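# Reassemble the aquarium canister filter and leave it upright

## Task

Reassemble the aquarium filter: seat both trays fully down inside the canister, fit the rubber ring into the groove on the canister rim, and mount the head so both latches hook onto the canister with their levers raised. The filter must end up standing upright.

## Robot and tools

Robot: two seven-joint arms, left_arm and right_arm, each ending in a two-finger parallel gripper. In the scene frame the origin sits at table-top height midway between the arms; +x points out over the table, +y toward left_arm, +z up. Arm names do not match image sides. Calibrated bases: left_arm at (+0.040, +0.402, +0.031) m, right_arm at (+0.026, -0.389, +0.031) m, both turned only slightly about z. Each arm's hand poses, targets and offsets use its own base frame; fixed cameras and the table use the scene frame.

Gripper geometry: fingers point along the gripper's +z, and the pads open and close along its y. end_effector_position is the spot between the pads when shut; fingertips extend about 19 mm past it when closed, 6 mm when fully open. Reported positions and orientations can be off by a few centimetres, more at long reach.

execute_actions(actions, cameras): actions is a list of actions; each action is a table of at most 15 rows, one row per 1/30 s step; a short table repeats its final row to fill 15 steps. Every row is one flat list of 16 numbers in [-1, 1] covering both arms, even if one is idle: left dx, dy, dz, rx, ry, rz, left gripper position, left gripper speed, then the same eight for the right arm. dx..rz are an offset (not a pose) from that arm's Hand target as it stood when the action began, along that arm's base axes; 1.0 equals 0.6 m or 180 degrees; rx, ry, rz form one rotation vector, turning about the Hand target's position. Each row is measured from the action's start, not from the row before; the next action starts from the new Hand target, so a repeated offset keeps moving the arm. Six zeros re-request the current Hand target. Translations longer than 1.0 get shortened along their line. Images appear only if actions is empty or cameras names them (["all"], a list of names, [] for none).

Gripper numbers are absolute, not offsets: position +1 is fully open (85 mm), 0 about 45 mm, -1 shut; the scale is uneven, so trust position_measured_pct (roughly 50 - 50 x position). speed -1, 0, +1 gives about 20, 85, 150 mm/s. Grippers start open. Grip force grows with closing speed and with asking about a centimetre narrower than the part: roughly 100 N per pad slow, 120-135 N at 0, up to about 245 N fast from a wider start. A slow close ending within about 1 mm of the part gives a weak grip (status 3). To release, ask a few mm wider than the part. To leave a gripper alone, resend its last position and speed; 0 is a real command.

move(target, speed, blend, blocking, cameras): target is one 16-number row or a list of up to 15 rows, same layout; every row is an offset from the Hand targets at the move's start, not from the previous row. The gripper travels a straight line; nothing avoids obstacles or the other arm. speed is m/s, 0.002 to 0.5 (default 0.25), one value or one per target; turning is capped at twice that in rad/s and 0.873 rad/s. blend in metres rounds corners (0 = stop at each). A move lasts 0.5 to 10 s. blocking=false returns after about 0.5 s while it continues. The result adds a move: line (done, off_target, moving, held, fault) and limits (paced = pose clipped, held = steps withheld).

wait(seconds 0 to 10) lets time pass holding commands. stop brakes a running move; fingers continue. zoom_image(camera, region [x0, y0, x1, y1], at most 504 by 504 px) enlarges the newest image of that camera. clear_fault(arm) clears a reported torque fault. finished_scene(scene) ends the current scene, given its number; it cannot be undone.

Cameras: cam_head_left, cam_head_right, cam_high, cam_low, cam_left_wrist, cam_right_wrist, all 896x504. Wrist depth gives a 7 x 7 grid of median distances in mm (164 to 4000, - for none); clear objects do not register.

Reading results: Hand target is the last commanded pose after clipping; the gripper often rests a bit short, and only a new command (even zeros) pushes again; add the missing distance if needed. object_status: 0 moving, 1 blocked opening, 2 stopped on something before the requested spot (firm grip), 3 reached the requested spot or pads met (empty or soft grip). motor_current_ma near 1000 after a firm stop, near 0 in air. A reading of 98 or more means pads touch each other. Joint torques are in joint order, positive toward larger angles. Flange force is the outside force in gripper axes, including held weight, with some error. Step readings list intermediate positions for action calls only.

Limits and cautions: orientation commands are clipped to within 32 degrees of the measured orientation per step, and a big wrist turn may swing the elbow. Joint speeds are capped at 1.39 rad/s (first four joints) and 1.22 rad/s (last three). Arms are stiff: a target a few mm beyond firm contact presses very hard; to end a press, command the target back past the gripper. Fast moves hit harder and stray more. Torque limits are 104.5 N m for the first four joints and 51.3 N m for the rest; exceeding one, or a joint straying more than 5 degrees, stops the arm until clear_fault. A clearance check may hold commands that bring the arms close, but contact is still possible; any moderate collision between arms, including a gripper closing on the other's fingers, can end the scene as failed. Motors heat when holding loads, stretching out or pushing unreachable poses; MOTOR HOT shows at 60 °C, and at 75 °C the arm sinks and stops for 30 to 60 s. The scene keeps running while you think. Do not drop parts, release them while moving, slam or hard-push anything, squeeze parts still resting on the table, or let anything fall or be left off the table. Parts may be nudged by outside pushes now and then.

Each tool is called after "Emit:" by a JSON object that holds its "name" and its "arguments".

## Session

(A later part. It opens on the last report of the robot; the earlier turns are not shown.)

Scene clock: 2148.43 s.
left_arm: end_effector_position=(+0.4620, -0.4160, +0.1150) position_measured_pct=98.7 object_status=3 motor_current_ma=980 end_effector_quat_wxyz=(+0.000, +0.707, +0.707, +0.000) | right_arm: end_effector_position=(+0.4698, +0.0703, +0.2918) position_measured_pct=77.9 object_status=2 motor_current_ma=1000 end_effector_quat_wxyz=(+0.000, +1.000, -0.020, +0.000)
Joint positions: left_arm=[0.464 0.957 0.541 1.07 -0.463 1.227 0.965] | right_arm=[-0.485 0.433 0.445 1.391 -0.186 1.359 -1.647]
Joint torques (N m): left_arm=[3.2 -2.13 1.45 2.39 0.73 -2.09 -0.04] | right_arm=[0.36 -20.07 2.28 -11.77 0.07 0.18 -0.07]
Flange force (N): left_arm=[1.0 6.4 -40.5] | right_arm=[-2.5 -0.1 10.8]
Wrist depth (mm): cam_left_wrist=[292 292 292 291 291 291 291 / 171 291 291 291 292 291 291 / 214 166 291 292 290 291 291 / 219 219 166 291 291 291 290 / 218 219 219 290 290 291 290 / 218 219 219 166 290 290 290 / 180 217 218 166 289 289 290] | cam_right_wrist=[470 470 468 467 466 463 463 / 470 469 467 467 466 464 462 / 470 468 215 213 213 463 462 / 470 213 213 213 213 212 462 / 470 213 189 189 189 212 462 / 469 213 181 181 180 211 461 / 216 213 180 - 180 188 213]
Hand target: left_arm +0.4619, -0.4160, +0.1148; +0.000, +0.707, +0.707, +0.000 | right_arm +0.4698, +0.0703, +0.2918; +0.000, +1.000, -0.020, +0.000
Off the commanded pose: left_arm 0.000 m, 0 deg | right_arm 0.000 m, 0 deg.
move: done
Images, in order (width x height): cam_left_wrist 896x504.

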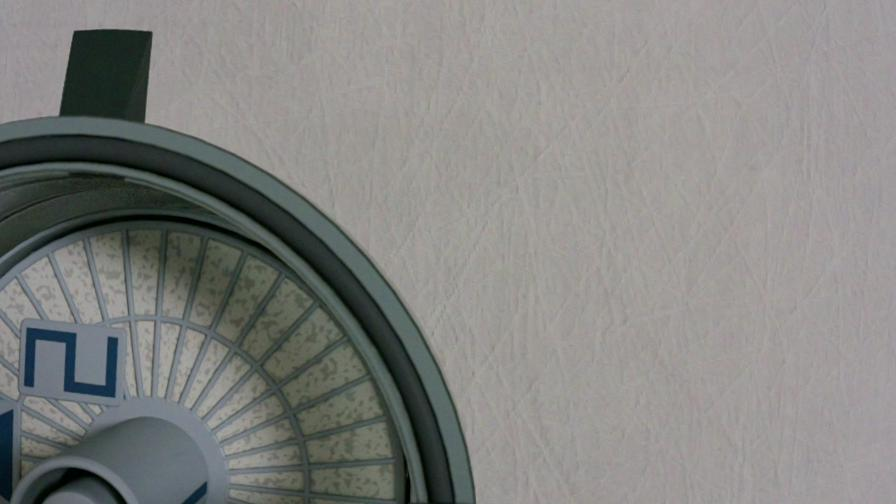

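Emit:
{"name": "move", "arguments": {"target": [[0,0,0.0187,0,0,0,-1,-1,0,0,0,0,0,0,-0.8,-1],[-0.0175,-0.065,0.0187,0,0,-0.1667,-1,-1,0,-0.05,0,0,0,0,-0.8,-1],[-0.0175,-0.065,0,0,0,-0.1667,-1,-1,0,-0.05,0,0,0,0,-0.8,-1],[-0.0175,-0.065,0.0187,0,0,-0.1667,-1,-1,0,-0.05,0,0,0,0,-0.8,-1],[-0.065,-0.1125,0.0187,0,0,-0.3333,-1,-1,0,-0.1,0,0,0,0,-0.8,-1],[-0.065,-0.1125,0,0,0,-0.3333,-1,-1,0,-0.1,0,0,0,0,-0.8,-1]], "speed": [0.03,0.2,0.02,0.03,0.2,0.02]}}

Emit:
{"name": "move", "arguments": {"target": [[0,0,0.0187,0,0,0,-1,-1,0,0,0,0,0,0,-0.8,-1],[-0.0652,-0.0175,0.0187,0,0,-0.1667,-1,-1,0,0,0,0,0,0,-0.8,-1],[-0.0652,-0.0175,0,0,0,-0.1667,-1,-1,0,0,0,0,0,0,-0.8,-1]], "speed": [0.03,0.2,0.02], "cameras": ["cam_left_wrist"]}}

Scene clock: 2171.67 s.
left_arm: end_effector_position=(+0.4229, -0.4835, +0.1150) position_measured_pct=98.7 object_status=3 motor_current_ma=980 end_effector_quat_wxyz=(+0.000, +0.966, +0.259, +0.000) | right_arm: end_effector_position=(+0.4698, +0.0103, +0.2918) position_measured_pct=77.9 object_status=2 motor_current_ma=1000 end_effector_quat_wxyz=(+0.000, +1.000, -0.020, +0.000)
Joint positions: left_arm=[0.544 1.052 0.742 0.956 -0.649 1.332 0.102] | right_arm=[-0.374 0.422 0.463 1.41 -0.189 1.353 -1.516]
Joint torques (N m): left_arm=[0.79 -1.98 -0.9 2.99 -0.3 -0.77 0.01] | right_arm=[0.37 -19.7 2.28 -11.74 0.08 0.16 -0.04]
Flange force (N): left_arm=[2.4 5.9 -40.3] | right_arm=[-2.4 -0.4 10.7]
Wrist depth (mm): cam_left_wrist=[292 291 291 291 291 291 290 / 292 291 291 291 291 291 291 / 291 166 291 291 290 290 290 / 219 219 166 291 290 291 290 / 219 219 219 290 290 290 290 / 219 218 219 166 291 290 290 / 174 214 219 166 290 289 290] | cam_right_wrist=[472 469 469 466 465 463 462 / 471 470 468 466 465 464 463 / 471 470 215 213 213 464 461 / 470 213 213 213 213 212 463 / 470 213 189 189 188 212 461 / 471 213 181 181 180 212 461 / 215 213 181 - 180 188 213]
Hand target: left_arm +0.4229, -0.4835, +0.1148; +0.000, +0.966, +0.259, +0.000 | right_arm +0.4698, +0.0103, +0.2918; +0.000, +1.000, -0.020, +0.000
Off the commanded pose: left_arm 0.000 m, 0 deg | right_arm 0.000 m, 0 deg.
move: done

Scene clock: 2174.77 s.
left_arm: end_effector_position=(+0.3838, -0.4940, +0.1150) position_measured_pct=98.7 object_status=3 motor_current_ma=980 end_effector_quat_wxyz=(+0.000, +1.000, +0.000, +0.000) | right_arm: end_effector_position=(+0.4698, +0.0103, +0.2918) position_measured_pct=77.9 object_status=2 motor_current_ma=1000 end_effector_quat_wxyz=(+0.000, +1.000, -0.020, +0.000)
Joint positions: left_arm=[0.544 1.042 0.842 1.055 -0.729 1.317 -0.291] | right_arm=[-0.374 0.422 0.463 1.41 -0.189 1.353 -1.516]
Joint torques (N m): left_arm=[-0.52 -2.93 -1.84 1.94 -1.16 -1.1 -0.04] | right_arm=[0.36 -19.63 2.3 -11.72 0.08 0.17 -0.06]
Flange force (N): left_arm=[2.2 4.2 -39.9] | right_arm=[-2.5 -0.4 10.6]
Wrist depth (mm): cam_left_wrist=[292 291 292 292 290 290 291 / 291 291 291 290 291 290 291 / 217 166 291 290 291 291 290 / 219 219 166 290 290 290 290 / 218 218 219 290 290 289 290 / 218 218 218 166 290 290 289 / 171 217 219 165 290 289 290] | cam_right_wrist=[470 469 467 466 465 464 463 / 471 470 468 466 466 463 462 / 470 469 215 213 213 463 462 / 470 213 213 213 213 212 462 / 469 213 189 189 188 212 462 / 471 213 181 181 180 212 462 / 215 213 180 - 180 188 213]
Hand target: left_arm +0.3838, -0.4939, +0.1148; +0.000, +1.000, +0.000, +0.000 | right_arm +0.4698, +0.0103, +0.2918; +0.000, +1.000, -0.020, +0.000
Off the commanded pose: left_arm 0.000 m, 0 deg | right_arm 0.000 m, 0 deg.
move: done
Images, in order (width x height): cam_left_wrist 896x504.

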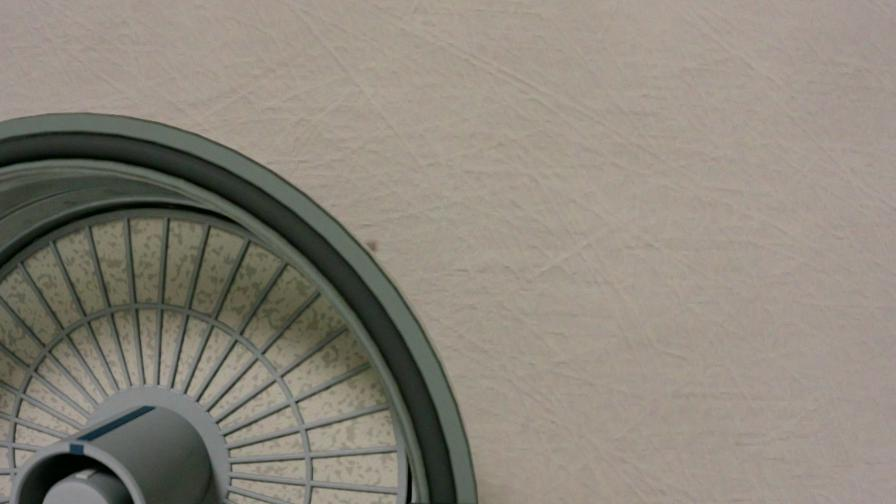

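Emit:
{"name": "move", "arguments": {"target": [[0,0,0.0187,0,0,0,-1,-1,0,0,0,0,0,0,-0.8,-1],[-0.0652,0.0175,0.0187,0,0,-0.1667,-1,-1,0,0,0,0,0,0,-0.8,-1],[-0.0652,0.0175,0,0,0,-0.1667,-1,-1,0,0,0,0,0,0,-0.8,-1],[-0.0652,0.0175,0.0187,0,0,-0.1667,-1,-1,0,0,0,0,0,0,-0.8,-1],[-0.1127,0.065,0.0187,0,0,-0.3333,-1,-1,0,0,0,0,0,0,-0.8,-1],[-0.1127,0.065,0,0,0,-0.3333,-1,-1,0,0,0,0,0,0,-0.8,-1]], "speed": [0.03,0.2,0.02,0.03,0.2,0.02]}}

Emit:
{"name": "move", "arguments": {"target": [[0,0,0.03,0,0,0,-1,-1,0,0,0,0,0,0,-0.8,-1],[0.1127,0.17,0.224,0,0,-0.1667,-1,-1,0,0,0,0,0,0,-0.8,-1]], "speed": [0.03,0.15], "cameras": ["cam_left_wrist"]}}

Scene clock: 2192.47 s.
left_arm: end_effector_position=(+0.3161, -0.4550, +0.1150) position_measured_pct=98.7 object_status=3 motor_current_ma=980 end_effector_quat_wxyz=(+0.000, +0.866, -0.500, +0.001) | right_arm: end_effector_position=(+0.4698, +0.0103, +0.2918) position_measured_pct=77.9 object_status=2 motor_current_ma=1000 end_effector_quat_wxyz=(+0.000, +1.000, -0.020, +0.000)
Joint positions: left_arm=[0.414 0.996 1.068 1.403 -0.884 1.258 -1.065] | right_arm=[-0.374 0.422 0.463 1.41 -0.189 1.353 -1.516]
Joint torques (N m): left_arm=[0.97 -4.95 -0.38 -0.97 -1.86 -3.23 -0.03] | right_arm=[0.34 -19.67 2.31 -11.72 0.08 0.18 -0.09]
Flange force (N): left_arm=[-3.8 -1.4 -39.2] | right_arm=[-2.4 -0.3 10.7]
Wrist depth (mm): cam_left_wrist=[290 291 291 290 290 291 291 / 290 290 290 291 291 290 290 / 218 166 170 291 291 290 291 / 219 219 166 290 290 290 290 / 219 219 219 290 290 290 290 / 218 219 219 166 290 289 290 / 170 217 218 165 289 289 289] | cam_right_wrist=[470 470 468 466 466 465 463 / 469 469 467 467 465 464 463 / 470 469 215 213 213 464 461 / 471 213 213 213 213 212 462 / 471 213 189 189 188 212 462 / 469 213 181 181 180 212 461 / 215 213 181 - 180 188 214]
Hand target: left_arm +0.3161, -0.4549, +0.1148; +0.000, +0.866, -0.500, +0.000 | right_arm +0.4698, +0.0103, +0.2918; +0.000, +1.000, -0.020, +0.000
Off the commanded pose: left_arm 0.000 m, 0 deg | right_arm 0.000 m, 0 deg.
move: done

Scene clock: 2195.47 s.
left_arm: end_effector_position=(+0.3837, -0.3530, +0.2492) position_measured_pct=98.7 object_status=3 motor_current_ma=980 end_effector_quat_wxyz=(+0.000, +0.707, -0.707, +0.000) | right_arm: end_effector_position=(+0.4698, +0.0103, +0.2918) position_measured_pct=77.9 object_status=2 motor_current_ma=1000 end_effector_quat_wxyz=(+0.000, +1.000, -0.020, +0.000)
Joint positions: left_arm=[0.106 0.862 1.319 1.324 -0.827 1.546 -1.814] | right_arm=[-0.374 0.422 0.463 1.41 -0.189 1.353 -1.516]
Joint torques (N m): left_arm=[0.96 -19.05 7.18 -4.33 0.1 -0.08 -0.14] | right_arm=[0.35 -19.69 2.33 -11.74 0.05 0.14 -0.05]
Flange force (N): left_arm=[3.5 -6.2 -2.8] | right_arm=[-2.4 -0.4 10.6]
Wrist depth (mm): cam_left_wrist=[422 423 424 346 425 424 423 / 422 423 350 352 351 423 424 / 422 425 351 351 352 423 425 / 422 423 351 300 350 423 424 / 421 422 352 351 352 423 423 / 423 421 350 351 351 423 424 / 421 422 423 299 421 421 422] | cam_right_wrist=[470 469 468 468 465 464 463 / 471 469 468 467 466 464 462 / 470 469 215 213 213 464 461 / 469 213 213 213 213 212 462 / 471 213 189 189 188 212 462 / 470 213 181 181 180 212 462 / 215 213 181 - 180 188 213]
Hand target: left_arm +0.3838, -0.3530, +0.2492; +0.000, +0.707, -0.707, +0.000 | right_arm +0.4698, +0.0103, +0.2918; +0.000, +1.000, -0.020, +0.000
Off the commanded pose: left_arm 0.000 m, 0 deg | right_arm 0.000 m, 0 deg.
move: done
Images, in order (width x height): cam_left_wrist 896x504.

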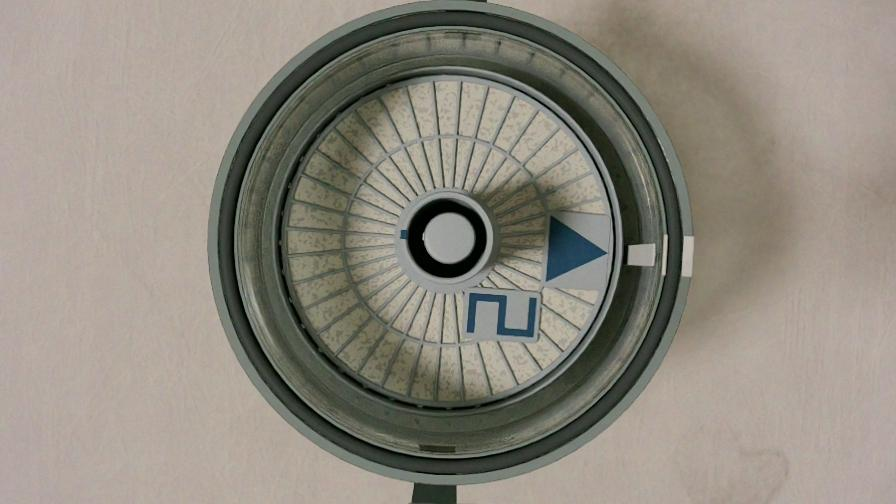

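Emit:
{"name": "move", "arguments": {"target": [[0.012,0.338,0.05,-0.5,0,0,-1,-1,0,0,0,0,0,0,-0.8,-1]], "speed": [0.2], "cameras": ["cam_left_wrist","cam_head_left","cam_high"]}}

Scene clock: 2206.13 s.
left_arm: end_effector_position=(+0.3910, -0.1502, +0.2792) position_measured_pct=98.7 object_status=3 motor_current_ma=980 end_effector_quat_wxyz=(+0.500, +0.500, -0.500, +0.500) | right_arm: end_effector_position=(+0.4698, +0.0103, +0.2918) position_measured_pct=77.9 object_status=2 motor_current_ma=1000 end_effector_quat_wxyz=(+0.000, +1.000, -0.020, +0.000)
Joint positions: left_arm=[-1.104 1.965 1.944 1.973 -0.645 0.934 -2.532] | right_arm=[-0.374 0.422 0.463 1.41 -0.189 1.353 -1.516]
Joint torques (N m): left_arm=[0.95 -14.87 8.83 3.4 2.08 -1.85 0.07] | right_arm=[0.35 -19.66 2.27 -11.75 0.1 0.17 -0.06]
Flange force (N): left_arm=[-2.7 -4.0 -4.1] | right_arm=[-2.5 -0.4 10.7]
Wrist depth (mm): cam_left_wrist=[3400 3203 3490 796 3400 3315 717 / 3299 3400 3332 764 3234 3266 727 / 3418 3366 3383 3282 3332 3315 757 / 3315 3250 3282 3315 3266 3366 804 / 3366 3332 3266 3219 3250 3234 795 / 3282 3299 3282 729 2870 3299 3234 / 3315 3435 3383 2447 2385 2438 772] | cam_right_wrist=[471 469 469 467 464 465 462 / 471 469 468 466 465 465 463 / 471 469 215 213 213 464 462 / 470 214 213 213 213 212 463 / 469 213 189 188 188 212 461 / 470 213 181 181 180 212 462 / 216 213 181 - 180 188 214]
Hand target: left_arm +0.3910, -0.1502, +0.2792; +0.500, +0.500, -0.500, +0.500 | right_arm +0.4698, +0.0103, +0.2918; +0.000, +1.000, -0.020, +0.000
Off the commanded pose: left_arm 0.000 m, 0 deg | right_arm 0.000 m, 0 deg.
move: done
Images, in order (width x height): cam_head_left 896x504, cam_high 896x504, cam_left_wrist 896x504.

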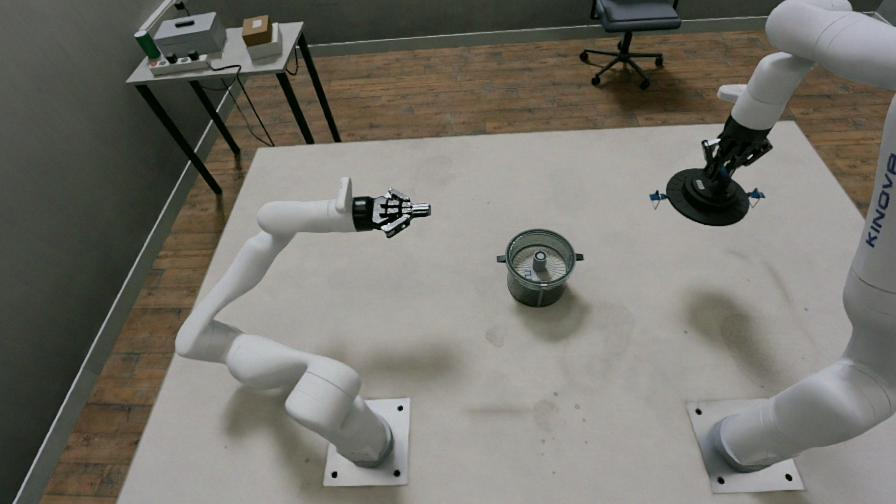

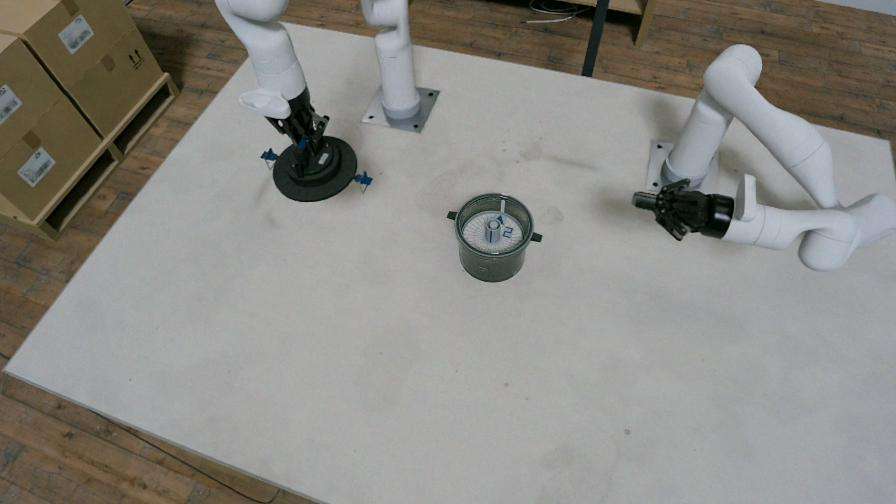

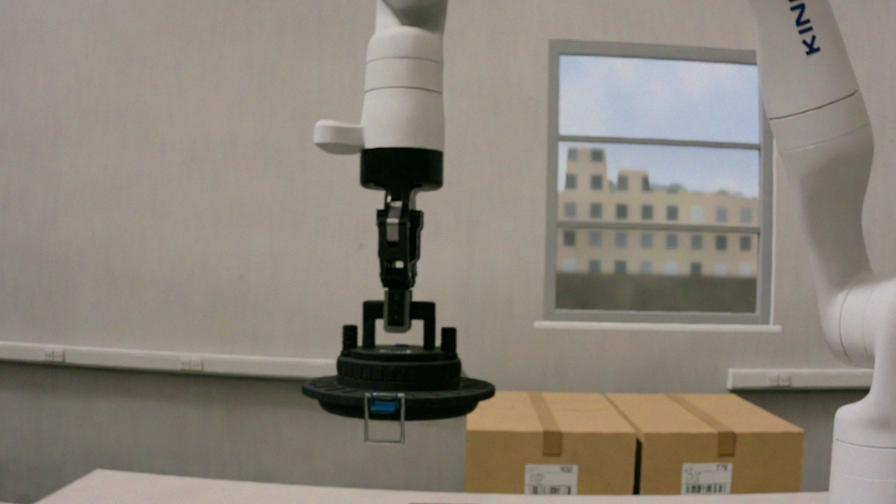

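Emit:
{"name": "move", "arguments": {"target": [[0.02,-0.15,0.05,0.5,0,0,-1,-1,0,0,0,0,0,0,-0.8,-1]], "speed": [0.2]}}

Emit:
{"name": "move", "arguments": {"target": [[0,0,0,0,0,0.6667,-1,-1,0,0,0,0,0,0,-0.8,-1]], "speed": [0.3]}}

Emit:
{"name": "move", "arguments": {"target": [[0,0,0,0,0,0.6667,-1,-1,0,0,0,0,0,0,-0.8,-1]], "speed": [0.3]}}

Emit:
{"name": "move", "arguments": {"target": [[0,0,0,0,0,0.6667,-1,-1,0,0,0,0,0,0,-0.8,-1]], "speed": [0.3], "cameras": ["cam_head_left"]}}

Scene clock: 2237.33 s.
left_arm: end_effector_position=(+0.4029, -0.2402, +0.3092) position_measured_pct=98.7 object_status=3 motor_current_ma=980 end_effector_quat_wxyz=(+0.000, +0.707, -0.707, +0.001) | right_arm: end_effector_position=(+0.4698, +0.0103, +0.2918) position_measured_pct=77.9 object_status=2 motor_current_ma=1000 end_effector_quat_wxyz=(+0.000, +1.000, -0.020, +0.000)
Joint positions: left_arm=[-0.216 0.763 1.48 1.384 -0.762 1.643 -1.981] | right_arm=[-0.374 0.422 0.463 1.41 -0.189 1.353 -1.516]
Joint torques (N m): left_arm=[1.09 -16.18 6.77 -4.75 0.14 -0.11 -0.09] | right_arm=[0.35 -19.66 2.26 -11.73 0.05 0.17 -0.07]
Flange force (N): left_arm=[1.1 -6.0 -3.7] | right_arm=[-2.5 -0.3 10.7]
Wrist depth (mm): cam_left_wrist=[483 482 413 412 412 483 483 / 484 483 482 413 412 485 483 / 485 481 482 367 483 483 484 / 483 483 483 485 484 484 483 / 482 482 482 482 484 482 484 / 482 484 483 483 483 482 483 / 482 483 482 482 483 483 482] | cam_right_wrist=[470 469 468 467 465 465 463 / 471 468 467 466 466 465 462 / 470 468 215 213 213 463 464 / 469 213 213 213 213 212 462 / 470 213 189 189 188 212 461 / 470 213 181 181 180 212 461 / 216 213 181 - 180 188 213]
Hand target: left_arm +0.4029, -0.2402, +0.3092; +0.000, +0.707, -0.707, +0.001 | right_arm +0.4698, +0.0103, +0.2918; +0.000, +1.000, -0.020, +0.000
Off the commanded pose: left_arm 0.000 m, 0 deg | right_arm 0.000 m, 0 deg.
move: done

Scene clock: 2241.33 s.
left_arm: end_effector_position=(+0.4030, -0.2401, +0.3092) position_measured_pct=98.7 object_status=3 motor_current_ma=980 end_effector_quat_wxyz=(-0.001, +0.966, +0.259, +0.000) | right_arm: end_effector_position=(+0.4698, +0.0103, +0.2918) position_measured_pct=77.9 object_status=2 motor_current_ma=1000 end_effector_quat_wxyz=(+0.000, +1.000, -0.020, +0.000)
Joint positions: left_arm=[-0.069 0.51 0.936 1.378 -0.407 1.455 -0.196] | right_arm=[-0.374 0.422 0.463 1.41 -0.189 1.353 -1.516]
Joint torques (N m): left_arm=[0.92 -15.83 4.22 -6.41 0.06 -0.06 -0.07] | right_arm=[0.38 -19.69 2.31 -11.77 0.04 0.17 -0.08]
Flange force (N): left_arm=[5.0 5.3 -4.4] | right_arm=[-2.6 -0.4 10.8]
Wrist depth (mm): cam_left_wrist=[485 483 485 483 485 483 484 / 486 484 484 484 485 483 482 / 483 483 487 482 484 482 481 / 486 486 483 482 482 482 482 / 486 484 482 483 483 481 483 / 483 483 484 481 481 481 481 / 484 481 482 482 482 410 408] | cam_right_wrist=[470 469 468 467 464 464 462 / 470 468 468 466 465 464 462 / 471 468 215 213 213 463 462 / 469 213 213 213 213 213 462 / 471 213 189 189 188 212 462 / 470 213 181 181 180 212 462 / 215 213 180 - 180 188 214]
Hand target: left_arm +0.4030, -0.2401, +0.3092; -0.001, +0.966, +0.259, +0.000 | right_arm +0.4698, +0.0103, +0.2918; +0.000, +1.000, -0.020, +0.000
Off the commanded pose: left_arm 0.000 m, 0 deg | right_arm 0.000 m, 0 deg.
move: done

Scene clock: 2245.37 s.
left_arm: end_effector_position=(+0.4030, -0.2402, +0.3092) position_measured_pct=98.7 object_status=3 motor_current_ma=980 end_effector_quat_wxyz=(+0.000, +0.259, +0.966, +0.000) | right_arm: end_effector_position=(+0.4698, +0.0103, +0.2918) position_measured_pct=77.9 object_status=2 motor_current_ma=1000 end_effector_quat_wxyz=(+0.000, +1.000, -0.020, +0.000)
Joint positions: left_arm=[0.205 0.408 0.432 1.367 -0.168 1.403 1.682] | right_arm=[-0.374 0.422 0.463 1.41 -0.189 1.353 -1.516]
Joint torques (N m): left_arm=[0.89 -16.73 2.18 -6.9 0.11 0.02 -0.08] | right_arm=[0.39 -19.73 2.3 -11.75 0.06 0.15 -0.07]
Flange force (N): left_arm=[-7.9 1.6 -4.7] | right_arm=[-2.4 -0.4 10.7]
Wrist depth (mm): cam_left_wrist=[485 485 486 485 485 484 485 / 484 484 486 483 485 485 485 / 484 484 483 483 485 483 486 / 483 485 483 484 483 485 483 / 482 484 482 482 483 480 483 / 410 428 483 482 482 483 481 / 410 409 479 482 482 482 480] | cam_right_wrist=[470 469 468 467 465 464 463 / 470 469 469 467 465 465 463 / 470 468 215 213 213 463 463 / 469 213 213 213 212 213 463 / 470 213 189 189 189 212 462 / 470 213 181 180 180 212 462 / 215 212 180 - 180 188 214]
Hand target: left_arm +0.4030, -0.2402, +0.3092; +0.000, +0.258, +0.966, +0.000 | right_arm +0.4698, +0.0103, +0.2918; +0.000, +1.000, -0.020, +0.000
Off the commanded pose: left_arm 0.000 m, 0 deg | right_arm 0.000 m, 0 deg.
move: done

Scene clock: 2249.40 s.
left_arm: end_effector_position=(+0.4029, -0.2402, +0.3092) position_measured_pct=98.7 object_status=3 motor_current_ma=980 end_effector_quat_wxyz=(+0.000, +0.707, -0.707, +0.001) | right_arm: end_effector_position=(+0.4698, +0.0103, +0.2918) position_measured_pct=77.9 object_status=2 motor_current_ma=1000 end_effector_quat_wxyz=(+0.000, +1.000, -0.020, +0.000)
Joint positions: left_arm=[0.484 0.386 0.001 1.358 0 1.397 3.627] | right_arm=[-0.374 0.422 0.463 1.41 -0.189 1.353 -1.516]
Joint torques (N m): left_arm=[0.95 -17.4 0.78 -7.13 0.14 -0.08 -0.03] | right_arm=[0.37 -19.73 2.31 -11.68 0.08 0.15 -0.06]
Flange force (N): left_arm=[2.6 -8.2 -4.8] | right_arm=[-2.1 -0.4 10.5]
Wrist depth (mm): cam_left_wrist=[484 484 412 412 410 483 485 / 483 482 483 411 410 484 485 / 485 482 483 368 482 483 484 / 482 482 482 484 483 483 483 / 482 481 482 482 482 483 482 / 482 481 484 484 483 482 483 / 480 481 480 483 483 482 481] | cam_right_wrist=[471 470 469 467 465 465 464 / 471 468 468 467 464 464 462 / 470 469 215 213 213 463 462 / 470 214 213 213 213 212 461 / 471 213 189 189 188 212 463 / 469 213 181 180 180 212 462 / 215 213 181 - 180 188 213]
Hand target: left_arm +0.4030, -0.2401, +0.3092; +0.000, +0.707, -0.707, +0.001 | right_arm +0.4698, +0.0103, +0.2918; +0.000, +1.000, -0.020, +0.000
Off the commanded pose: left_arm 0.000 m, 0 deg | right_arm 0.000 m, 0 deg.
move: done
Images, in order (width x height): cam_head_left 896x504.

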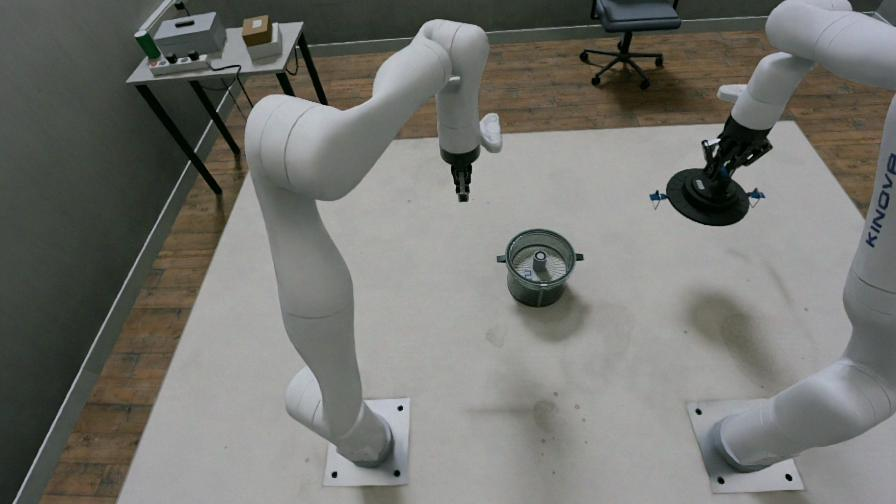

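Emit:
{"name": "move", "arguments": {"target": [[0.18,0.24,0.07,-0.5,0,0,-1,-1,0,0,0,0,0,0,-0.8,-1]], "speed": [0.2]}}

Emit:
{"name": "move", "arguments": {"target": [[-0.2,-0.09,-0.515,0,0,-0.0194,-1,-1,0,0,0,0,0,0,-0.8,-1]], "speed": [0.15], "cameras": ["cam_left_wrist","cam_head_left"]}}

Emit:
{"name": "zoom_image", "arguments": {"camera": "cam_left_wrist", "region": [230, 220, 430, 320]}}

Emit:
{"name": "zoom_image", "arguments": {"camera": "cam_left_wrist", "region": [430, 220, 630, 320]}}

Scene clock: 2265.10 s.
left_arm: end_effector_position=(+0.5110, -0.0962, +0.3512) position_measured_pct=98.7 object_status=3 motor_current_ma=980 end_effector_quat_wxyz=(+0.500, +0.500, -0.499, +0.500) | right_arm: end_effector_position=(+0.4698, +0.0103, +0.2918) position_measured_pct=77.9 object_status=2 motor_current_ma=1000 end_effector_quat_wxyz=(+0.000, +1.000, -0.020, +0.000)
Joint positions: left_arm=[-0.552 0.868 0.194 1.445 1.177 1.789 2.398] | right_arm=[-0.374 0.422 0.463 1.41 -0.189 1.353 -1.516]
Joint torques (N m): left_arm=[0.94 -21.52 4.26 -3.64 2.21 2.14 -0.03] | right_arm=[0.37 -19.66 2.31 -11.74 0.05 0.16 -0.07]
Flange force (N): left_arm=[-0.4 -7.7 -5.0] | right_arm=[-2.5 -0.4 10.7]
Wrist depth (mm): cam_left_wrist=[3366 3400 3383 3453 792 798 752 / 3349 3332 3453 3383 841 3315 783 / 3400 3435 3349 3332 3332 3332 3332 / 3366 3453 3383 3282 3315 3349 3366 / 3435 3332 3400 3315 3383 3418 3266 / 3383 3315 3453 3332 819 3383 3266 / 3366 3366 3400 2465 800 2493 3349] | cam_right_wrist=[470 469 468 467 466 464 462 / 470 470 468 466 466 464 462 / 470 469 215 213 213 463 462 / 470 213 213 213 213 212 463 / 470 213 189 189 188 212 463 / 470 213 181 181 180 212 461 / 215 213 181 - 180 188 213]
Hand target: left_arm +0.5110, -0.0962, +0.3512; +0.500, +0.500, -0.499, +0.500 | right_arm +0.4698, +0.0103, +0.2918; +0.000, +1.000, -0.020, +0.000
Off the commanded pose: left_arm 0.000 m, 0 deg | right_arm 0.000 m, 0 deg.
move: done

Scene clock: 2267.77 s.
left_arm: end_effector_position=(+0.3910, -0.1501, +0.0422) position_measured_pct=98.7 object_status=3 motor_current_ma=980 end_effector_quat_wxyz=(+0.515, +0.485, -0.514, +0.485) | right_arm: end_effector_position=(+0.4698, +0.0103, +0.2918) position_measured_pct=77.9 object_status=2 motor_current_ma=1000 end_effector_quat_wxyz=(+0.000, +1.000, -0.020, +0.000)
Joint positions: left_arm=[-0.505 1.409 0.105 1.665 1.017 1.518 1.684] | right_arm=[-0.374 0.422 0.463 1.41 -0.189 1.353 -1.516]
Joint torques (N m): left_arm=[0.95 -19.81 4.45 2.75 0.43 2.96 0] | right_arm=[0.36 -19.71 2.28 -11.73 0.08 0.17 -0.11]
Flange force (N): left_arm=[-4.5 -4.5 -4.5] | right_arm=[-2.3 -0.3 10.7]
Wrist depth (mm): cam_left_wrist=[3203 3315 3299 3418 3383 3299 818 / 3203 3266 714 3315 3400 3366 763 / 3266 3349 3266 3234 3366 3366 768 / 3266 3299 3266 3282 3332 3435 774 / 3157 3188 3219 408 2740 3349 773 / 721 738 365 348 414 816 755 / 466 508 355 343 386 543 512] | cam_right_wrist=[471 468 468 467 464 465 462 / 471 469 468 466 465 465 463 / 470 469 215 213 213 463 462 / 469 213 213 213 212 212 462 / 471 213 189 189 189 212 463 / 470 213 181 181 180 212 462 / 216 213 181 - 180 188 213]
Hand target: left_arm +0.3910, -0.1501, +0.0422; +0.515, +0.485, -0.514, +0.485 | right_arm +0.4698, +0.0103, +0.2918; +0.000, +1.000, -0.020, +0.000
Off the commanded pose: left_arm 0.000 m, 0 deg | right_arm 0.000 m, 0 deg.
move: done
Images, in order (width x height): cam_head_left 896x504, cam_left_wrist 896x504.

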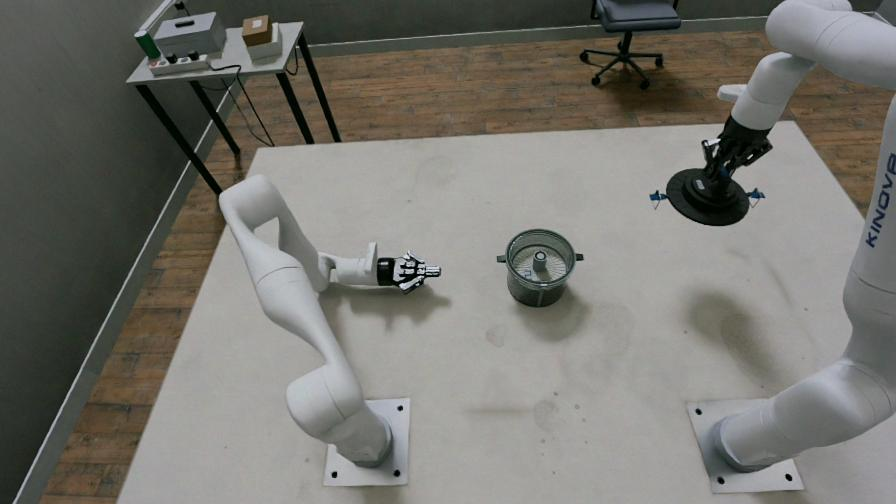

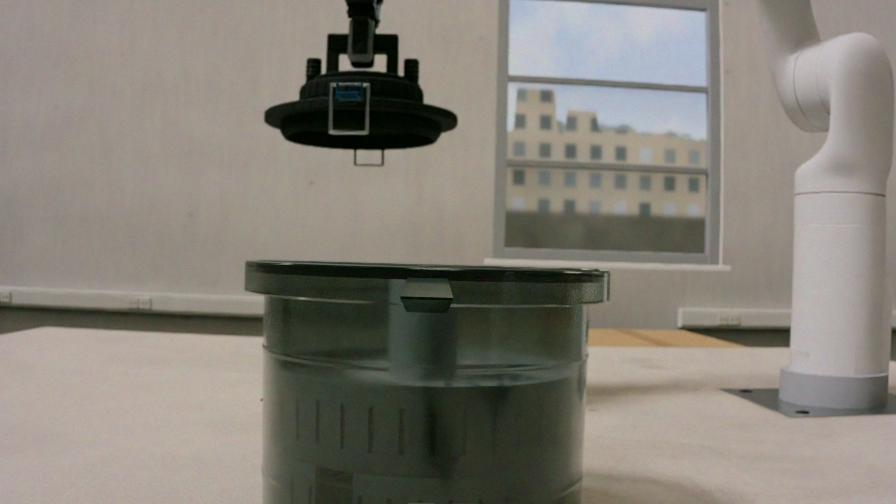

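Scaled by 2.520 from the camera's 896x504 image, which has a finer 1280x720 frame.

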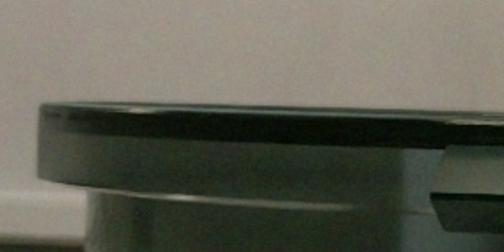

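Scaled by 2.520 from the camera's 896x504 image, which has a finer 1280x720 frame.

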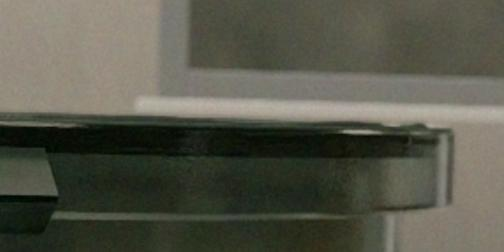

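Emit:
{"name": "move", "arguments": {"target": [[0,0,0,0,0,0,-1,-1,-0.0867,0.6117,0,0,0,0,-0.8,-1],[0,0,0,0,0,0,-1,-1,-0.0867,0.6117,-0.1717,0,0,0,-0.8,-1]], "speed": [0.12,0.06], "blend": [0.01,0], "cameras": ["cam_left_wrist"]}}

Scene clock: 2296.17 s.
left_arm: end_effector_position=(+0.3910, -0.1502, +0.0422) position_measured_pct=98.7 object_status=3 motor_current_ma=980 end_effector_quat_wxyz=(+0.515, +0.485, -0.514, +0.485) | right_arm: end_effector_position=(+0.4178, +0.3773, +0.1888) position_measured_pct=77.9 object_status=2 motor_current_ma=1000 end_effector_quat_wxyz=(+0.000, +1.000, -0.020, +0.000)
Joint positions: left_arm=[-0.505 1.409 0.105 1.665 1.017 1.518 1.684] | right_arm=[-0.956 0.709 0.34 1.246 -0.233 1.223 -2.223]
Joint torques (N m): left_arm=[0.91 -19.84 4.45 2.8 0.42 2.96 -0.04] | right_arm=[0.33 -25.82 2.78 -10.97 0.14 0.12 -0.08]
Flange force (N): left_arm=[-4.7 -4.8 -4.5] | right_arm=[-1.3 0.6 9.8]
Wrist depth (mm): cam_left_wrist=[3315 3282 3349 401 3418 3366 786 / 3266 3383 3282 397 3400 3315 766 / 3315 3282 366 356 392 3383 772 / 3250 3219 352 340 368 3366 777 / 3188 3266 3282 407 3332 3266 780 / 722 742 365 348 414 810 752 / 465 508 355 342 386 543 512] | cam_right_wrist=[365 365 364 364 362 362 361 / 366 365 364 363 363 362 360 / 365 365 214 213 213 362 360 / 365 364 213 213 213 212 360 / 365 213 189 189 188 212 361 / 365 213 181 181 181 211 360 / 215 213 180 - 180 188 214]
Hand target: left_arm +0.3910, -0.1502, +0.0422; +0.515, +0.485, -0.514, +0.485 | right_arm +0.4178, +0.3773, +0.1888; +0.000, +1.000, -0.020, +0.000
Off the commanded pose: left_arm 0.000 m, 0 deg | right_arm 0.000 m, 0 deg.
move: done
Images, in order (width x height): cam_left_wrist 896x504.

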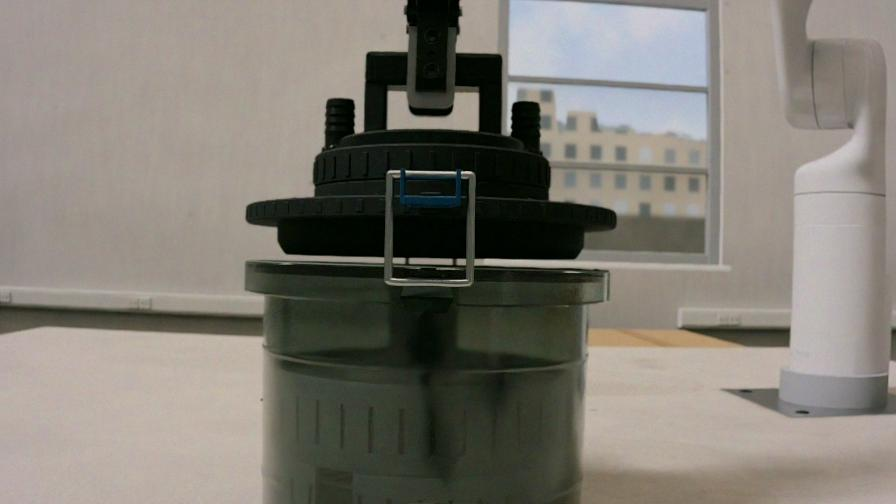

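Emit:
{"name": "move", "arguments": {"target": [[0,0,0,0,0,0,-1,-1,0.0017,0,-0.0113,0,0,0,-0.8,-1],[0,0,0,0,0,0,-1,-1,0.0017,0,-0.018,0,0,0,-0.8,-1]], "speed": [0.03,0.02]}}

Emit:
{"name": "move", "arguments": {"target": [[0,0,0,0,0,0,-1,-1,0,0,-0.0033,0,0,0,-0.8,-1]], "speed": [0.02]}}

Emit:
{"name": "move", "arguments": {"target": [[0,0,0,0,0,0,-1,-1,0,0,-0.0033,0,0,0,-0.8,-1]], "speed": [0.02], "cameras": ["cam_left_wrist"]}}

Scene clock: 2307.53 s.
left_arm: end_effector_position=(+0.3910, -0.1502, +0.0422) position_measured_pct=98.7 object_status=3 motor_current_ma=980 end_effector_quat_wxyz=(+0.515, +0.485, -0.514, +0.485) | right_arm: end_effector_position=(+0.4188, +0.3773, +0.1780) position_measured_pct=77.9 object_status=2 motor_current_ma=1000 end_effector_quat_wxyz=(+0.000, +1.000, -0.020, +0.000)
Joint positions: left_arm=[-0.505 1.409 0.105 1.665 1.017 1.518 1.684] | right_arm=[-0.953 0.721 0.337 1.261 -0.236 1.197 -2.219]
Joint torques (N m): left_arm=[0.93 -19.87 4.5 2.76 0.43 2.97 -0.01] | right_arm=[0.34 -25.83 2.78 -11.22 0.09 0.25 -0.08]
Flange force (N): left_arm=[-4.7 -4.5 -4.5] | right_arm=[-2.8 2.1 10.6]
Wrist depth (mm): cam_left_wrist=[3266 3315 3299 3282 3332 3315 787 / 3234 3349 3299 402 3299 3332 774 / 3282 3266 385 358 3315 3349 776 / 3266 3332 338 328 356 3332 772 / 3084 3250 3188 397 2729 3418 778 / 723 733 365 348 414 815 753 / 468 506 356 343 387 542 513] | cam_right_wrist=[355 354 353 352 352 351 351 / 355 354 353 352 352 351 350 / 355 355 213 213 213 350 350 / 354 354 213 213 212 213 350 / 354 213 189 189 188 212 350 / 354 213 181 181 180 212 349 / 215 213 181 - 180 188 214]
Hand target: left_arm +0.3910, -0.1502, +0.0422; +0.515, +0.485, -0.514, +0.485 | right_arm +0.4188, +0.3773, +0.1780; +0.000, +1.000, -0.020, +0.000
Off the commanded pose: left_arm 0.000 m, 0 deg | right_arm 0.000 m, 0 deg.
move: done

Scene clock: 2308.23 s.
left_arm: end_effector_position=(+0.3910, -0.1502, +0.0422) position_measured_pct=98.7 object_status=3 motor_current_ma=980 end_effector_quat_wxyz=(+0.515, +0.485, -0.514, +0.485) | right_arm: end_effector_position=(+0.4188, +0.3773, +0.1760) position_measured_pct=77.9 object_status=2 motor_current_ma=1000 end_effector_quat_wxyz=(+0.000, +1.000, -0.020, +0.000)
Joint positions: left_arm=[-0.505 1.409 0.105 1.665 1.017 1.518 1.684] | right_arm=[-0.953 0.722 0.336 1.264 -0.237 1.192 -2.218]
Joint torques (N m): left_arm=[0.92 -19.82 4.48 2.84 0.39 2.98 -0.04] | right_arm=[-0.4 -25.62 2.09 -11.48 -0.37 -0.14 -0.1]
Flange force (N): left_arm=[-4.7 -4.9 -4.6] | right_arm=[-2.3 3.5 9.6]
Wrist depth (mm): cam_left_wrist=[3219 3234 3349 3349 3332 3435 785 / 3349 3332 3282 403 3383 3366 767 / 3266 3282 402 364 3435 3349 775 / 3219 3282 353 342 370 3332 775 / 3282 3250 3315 396 2740 3315 776 / 720 736 366 349 414 815 753 / 463 505 356 344 387 543 515] | cam_right_wrist=[353 352 351 350 350 349 348 / 353 352 351 351 349 348 348 / 352 352 214 213 213 349 348 / 353 351 213 213 212 213 348 / 352 213 189 189 188 212 348 / 352 213 181 181 180 211 348 / 215 213 181 - 180 188 213]
Hand target: left_arm +0.3910, -0.1502, +0.0422; +0.515, +0.485, -0.514, +0.485 | right_arm +0.4188, +0.3773, +0.1760; +0.000, +1.000, -0.020, +0.000
Off the commanded pose: left_arm 0.000 m, 0 deg | right_arm 0.000 m, 0 deg.
move: done

Scene clock: 2308.93 s.
left_arm: end_effector_position=(+0.3910, -0.1502, +0.0422) position_measured_pct=98.7 object_status=3 motor_current_ma=980 end_effector_quat_wxyz=(+0.515, +0.485, -0.514, +0.485) | right_arm: end_effector_position=(+0.4188, +0.3773, +0.1740) position_measured_pct=77.9 object_status=2 motor_current_ma=1000 end_effector_quat_wxyz=(+0.000, +1.000, -0.020, +0.000)
Joint positions: left_arm=[-0.505 1.409 0.105 1.665 1.017 1.518 1.684] | right_arm=[-0.953 0.724 0.335 1.267 -0.238 1.187 -2.218]
Joint torques (N m): left_arm=[0.96 -19.85 4.51 2.79 0.43 2.97 -0.02] | right_arm=[-0.46 -25.68 2.03 -11.4 -0.42 -0.11 -0.08]
Flange force (N): left_arm=[-4.7 -4.6 -4.6] | right_arm=[-2.1 3.3 9.5]
Wrist depth (mm): cam_left_wrist=[3188 3299 3315 395 3332 3471 787 / 3282 3266 3250 403 3435 3383 767 / 3299 3266 402 363 3349 3349 775 / 3299 3234 350 341 371 3332 778 / 3172 3250 3266 397 2786 3332 775 / 718 734 365 348 414 812 753 / 463 506 356 342 387 541 512] | cam_right_wrist=[351 351 350 349 347 347 346 / 352 350 349 349 348 347 346 / 351 350 213 213 213 347 345 / 351 350 213 213 213 212 346 / 350 213 189 189 188 212 346 / 351 213 181 181 180 211 345 / 215 213 181 - 180 188 213]
Hand target: left_arm +0.3910, -0.1502, +0.0422; +0.515, +0.485, -0.514, +0.485 | right_arm +0.4188, +0.3773, +0.1740; +0.000, +1.000, -0.020, +0.000
Off the commanded pose: left_arm 0.000 m, 0 deg | right_arm 0.000 m, 0 deg.
move: done
Images, in order (width x height): cam_left_wrist 896x504.

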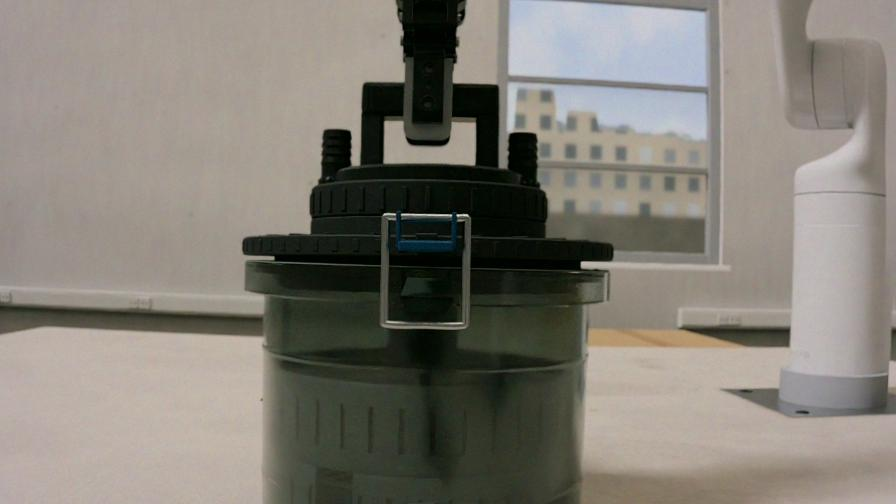

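Emit:
{"name": "move", "arguments": {"target": [[0,0,0,0,0,0,-1,-1,0,0,-0.0033,0,0,0,-0.8,-1]], "speed": [0.02]}}

Emit:
{"name": "move", "arguments": {"target": [[0,0,0,0,0,0,-1,-1,0,0,-0.0025,0,0,0,-0.8,-1]], "speed": [0.02], "cameras": ["cam_left_wrist"]}}

Emit:
{"name": "zoom_image", "arguments": {"camera": "cam_left_wrist", "region": [230, 200, 430, 330]}}

Emit:
{"name": "zoom_image", "arguments": {"camera": "cam_left_wrist", "region": [430, 200, 630, 330]}}

Scene clock: 2317.73 s.
left_arm: end_effector_position=(+0.3910, -0.1502, +0.0422) position_measured_pct=98.7 object_status=3 motor_current_ma=980 end_effector_quat_wxyz=(+0.515, +0.485, -0.514, +0.485) | right_arm: end_effector_position=(+0.4188, +0.3773, +0.1721) position_measured_pct=77.9 object_status=2 motor_current_ma=1000 end_effector_quat_wxyz=(+0.000, +1.000, -0.020, +0.000)
Joint positions: left_arm=[-0.505 1.409 0.105 1.665 1.017 1.518 1.684] | right_arm=[-0.953 0.726 0.335 1.271 -0.238 1.182 -2.217]
Joint torques (N m): left_arm=[0.93 -19.83 4.48 2.76 0.43 2.98 -0.03] | right_arm=[0.04 -25.05 2.38 -11.33 -0.27 -0.5 -0.09]
Flange force (N): left_arm=[-4.6 -4.6 -4.5] | right_arm=[-3.2 3.2 8.0]
Wrist depth (mm): cam_left_wrist=[3234 3282 3332 396 3383 3366 781 / 3266 3266 3219 402 3315 3282 768 / 3400 3315 403 366 3383 3366 776 / 3250 3282 349 328 357 3332 778 / 3188 3172 3299 396 2751 3250 775 / 722 735 365 349 413 818 750 / 463 507 355 343 388 539 514] | cam_right_wrist=[349 348 347 347 346 345 344 / 349 348 347 346 346 345 345 / 348 348 214 213 213 345 344 / 349 348 213 213 212 212 344 / 349 213 189 189 188 212 343 / 348 213 181 181 180 211 343 / 216 213 181 - 180 188 213]
Hand target: left_arm +0.3910, -0.1502, +0.0422; +0.515, +0.485, -0.514, +0.485 | right_arm +0.4188, +0.3773, +0.1721; +0.000, +1.000, -0.020, +0.000
Off the commanded pose: left_arm 0.000 m, 0 deg | right_arm 0.000 m, 0 deg.
move: done

Scene clock: 2318.43 s.
left_arm: end_effector_position=(+0.3910, -0.1502, +0.0422) position_measured_pct=98.7 object_status=3 motor_current_ma=980 end_effector_quat_wxyz=(+0.515, +0.485, -0.514, +0.485) | right_arm: end_effector_position=(+0.4188, +0.3774, +0.1706) position_measured_pct=77.9 object_status=2 motor_current_ma=1000 end_effector_quat_wxyz=(+0.000, +1.000, -0.020, +0.000)
Joint positions: left_arm=[-0.505 1.409 0.105 1.665 1.017 1.518 1.684] | right_arm=[-0.953 0.728 0.334 1.273 -0.239 1.179 -2.217]
Joint torques (N m): left_arm=[0.97 -19.83 4.49 2.74 0.42 2.96 -0.03] | right_arm=[2.94 -14.24 3.16 -8.08 0.58 -2.66 0.02]
Flange force (N): left_arm=[-4.6 -4.5 -4.5] | right_arm=[-12.0 4.3 -12.8]
Wrist depth (mm): cam_left_wrist=[3234 3266 3250 394 3400 3383 787 / 3250 3250 3315 402 3349 3366 774 / 3332 3349 403 364 3366 3366 770 / 3349 3282 348 322 362 3366 774 / 3250 3234 3315 349 2729 3332 775 / 721 733 366 348 412 817 752 / 464 508 355 342 388 544 514] | cam_right_wrist=[348 348 347 346 345 344 344 / 348 348 347 346 345 344 343 / 348 348 213 213 212 344 343 / 348 348 213 212 212 212 344 / 348 213 189 186 188 211 342 / 348 213 181 180 180 211 342 / 216 213 181 - 180 187 213]
Hand target: left_arm +0.3910, -0.1502, +0.0422; +0.515, +0.485, -0.514, +0.485 | right_arm +0.4188, +0.3773, +0.1705; +0.000, +1.000, -0.020, +0.000
Off the commanded pose: left_arm 0.000 m, 0 deg | right_arm 0.000 m, 0 deg.
move: done
Images, in order (width x height): cam_left_wrist 896x504.

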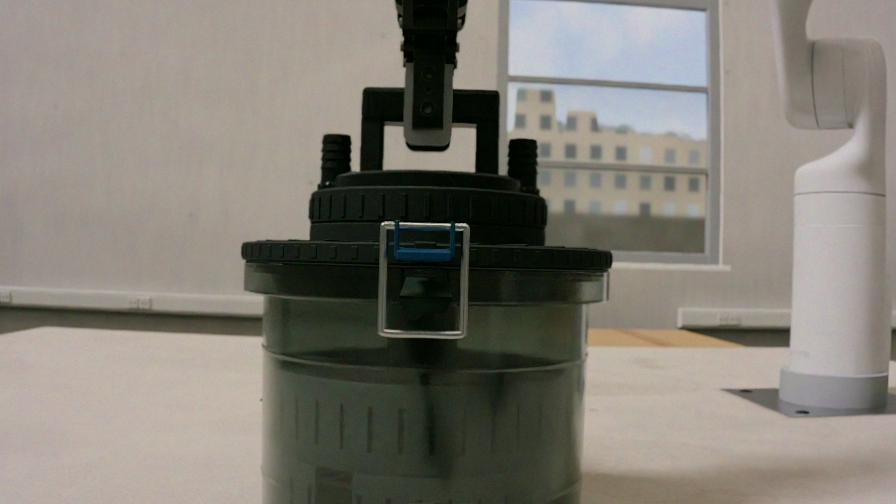

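Scaled by 2.520 from the camera's 896x504 image, which has a finer 1280x720 frame.

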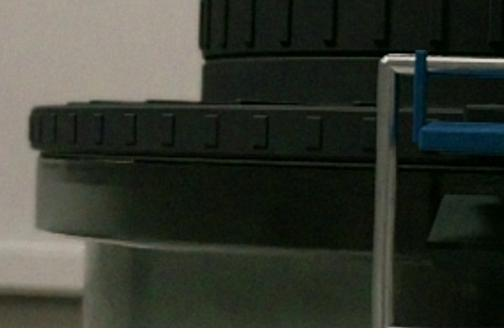

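Scaled by 2.520 from the camera's 896x504 image, which has a finer 1280x720 frame.

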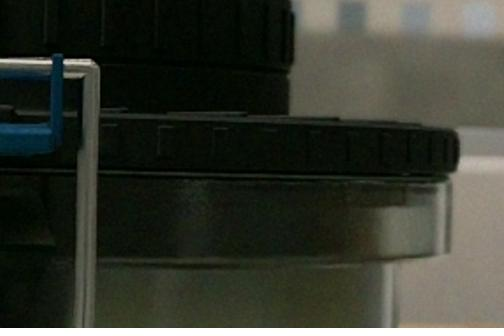

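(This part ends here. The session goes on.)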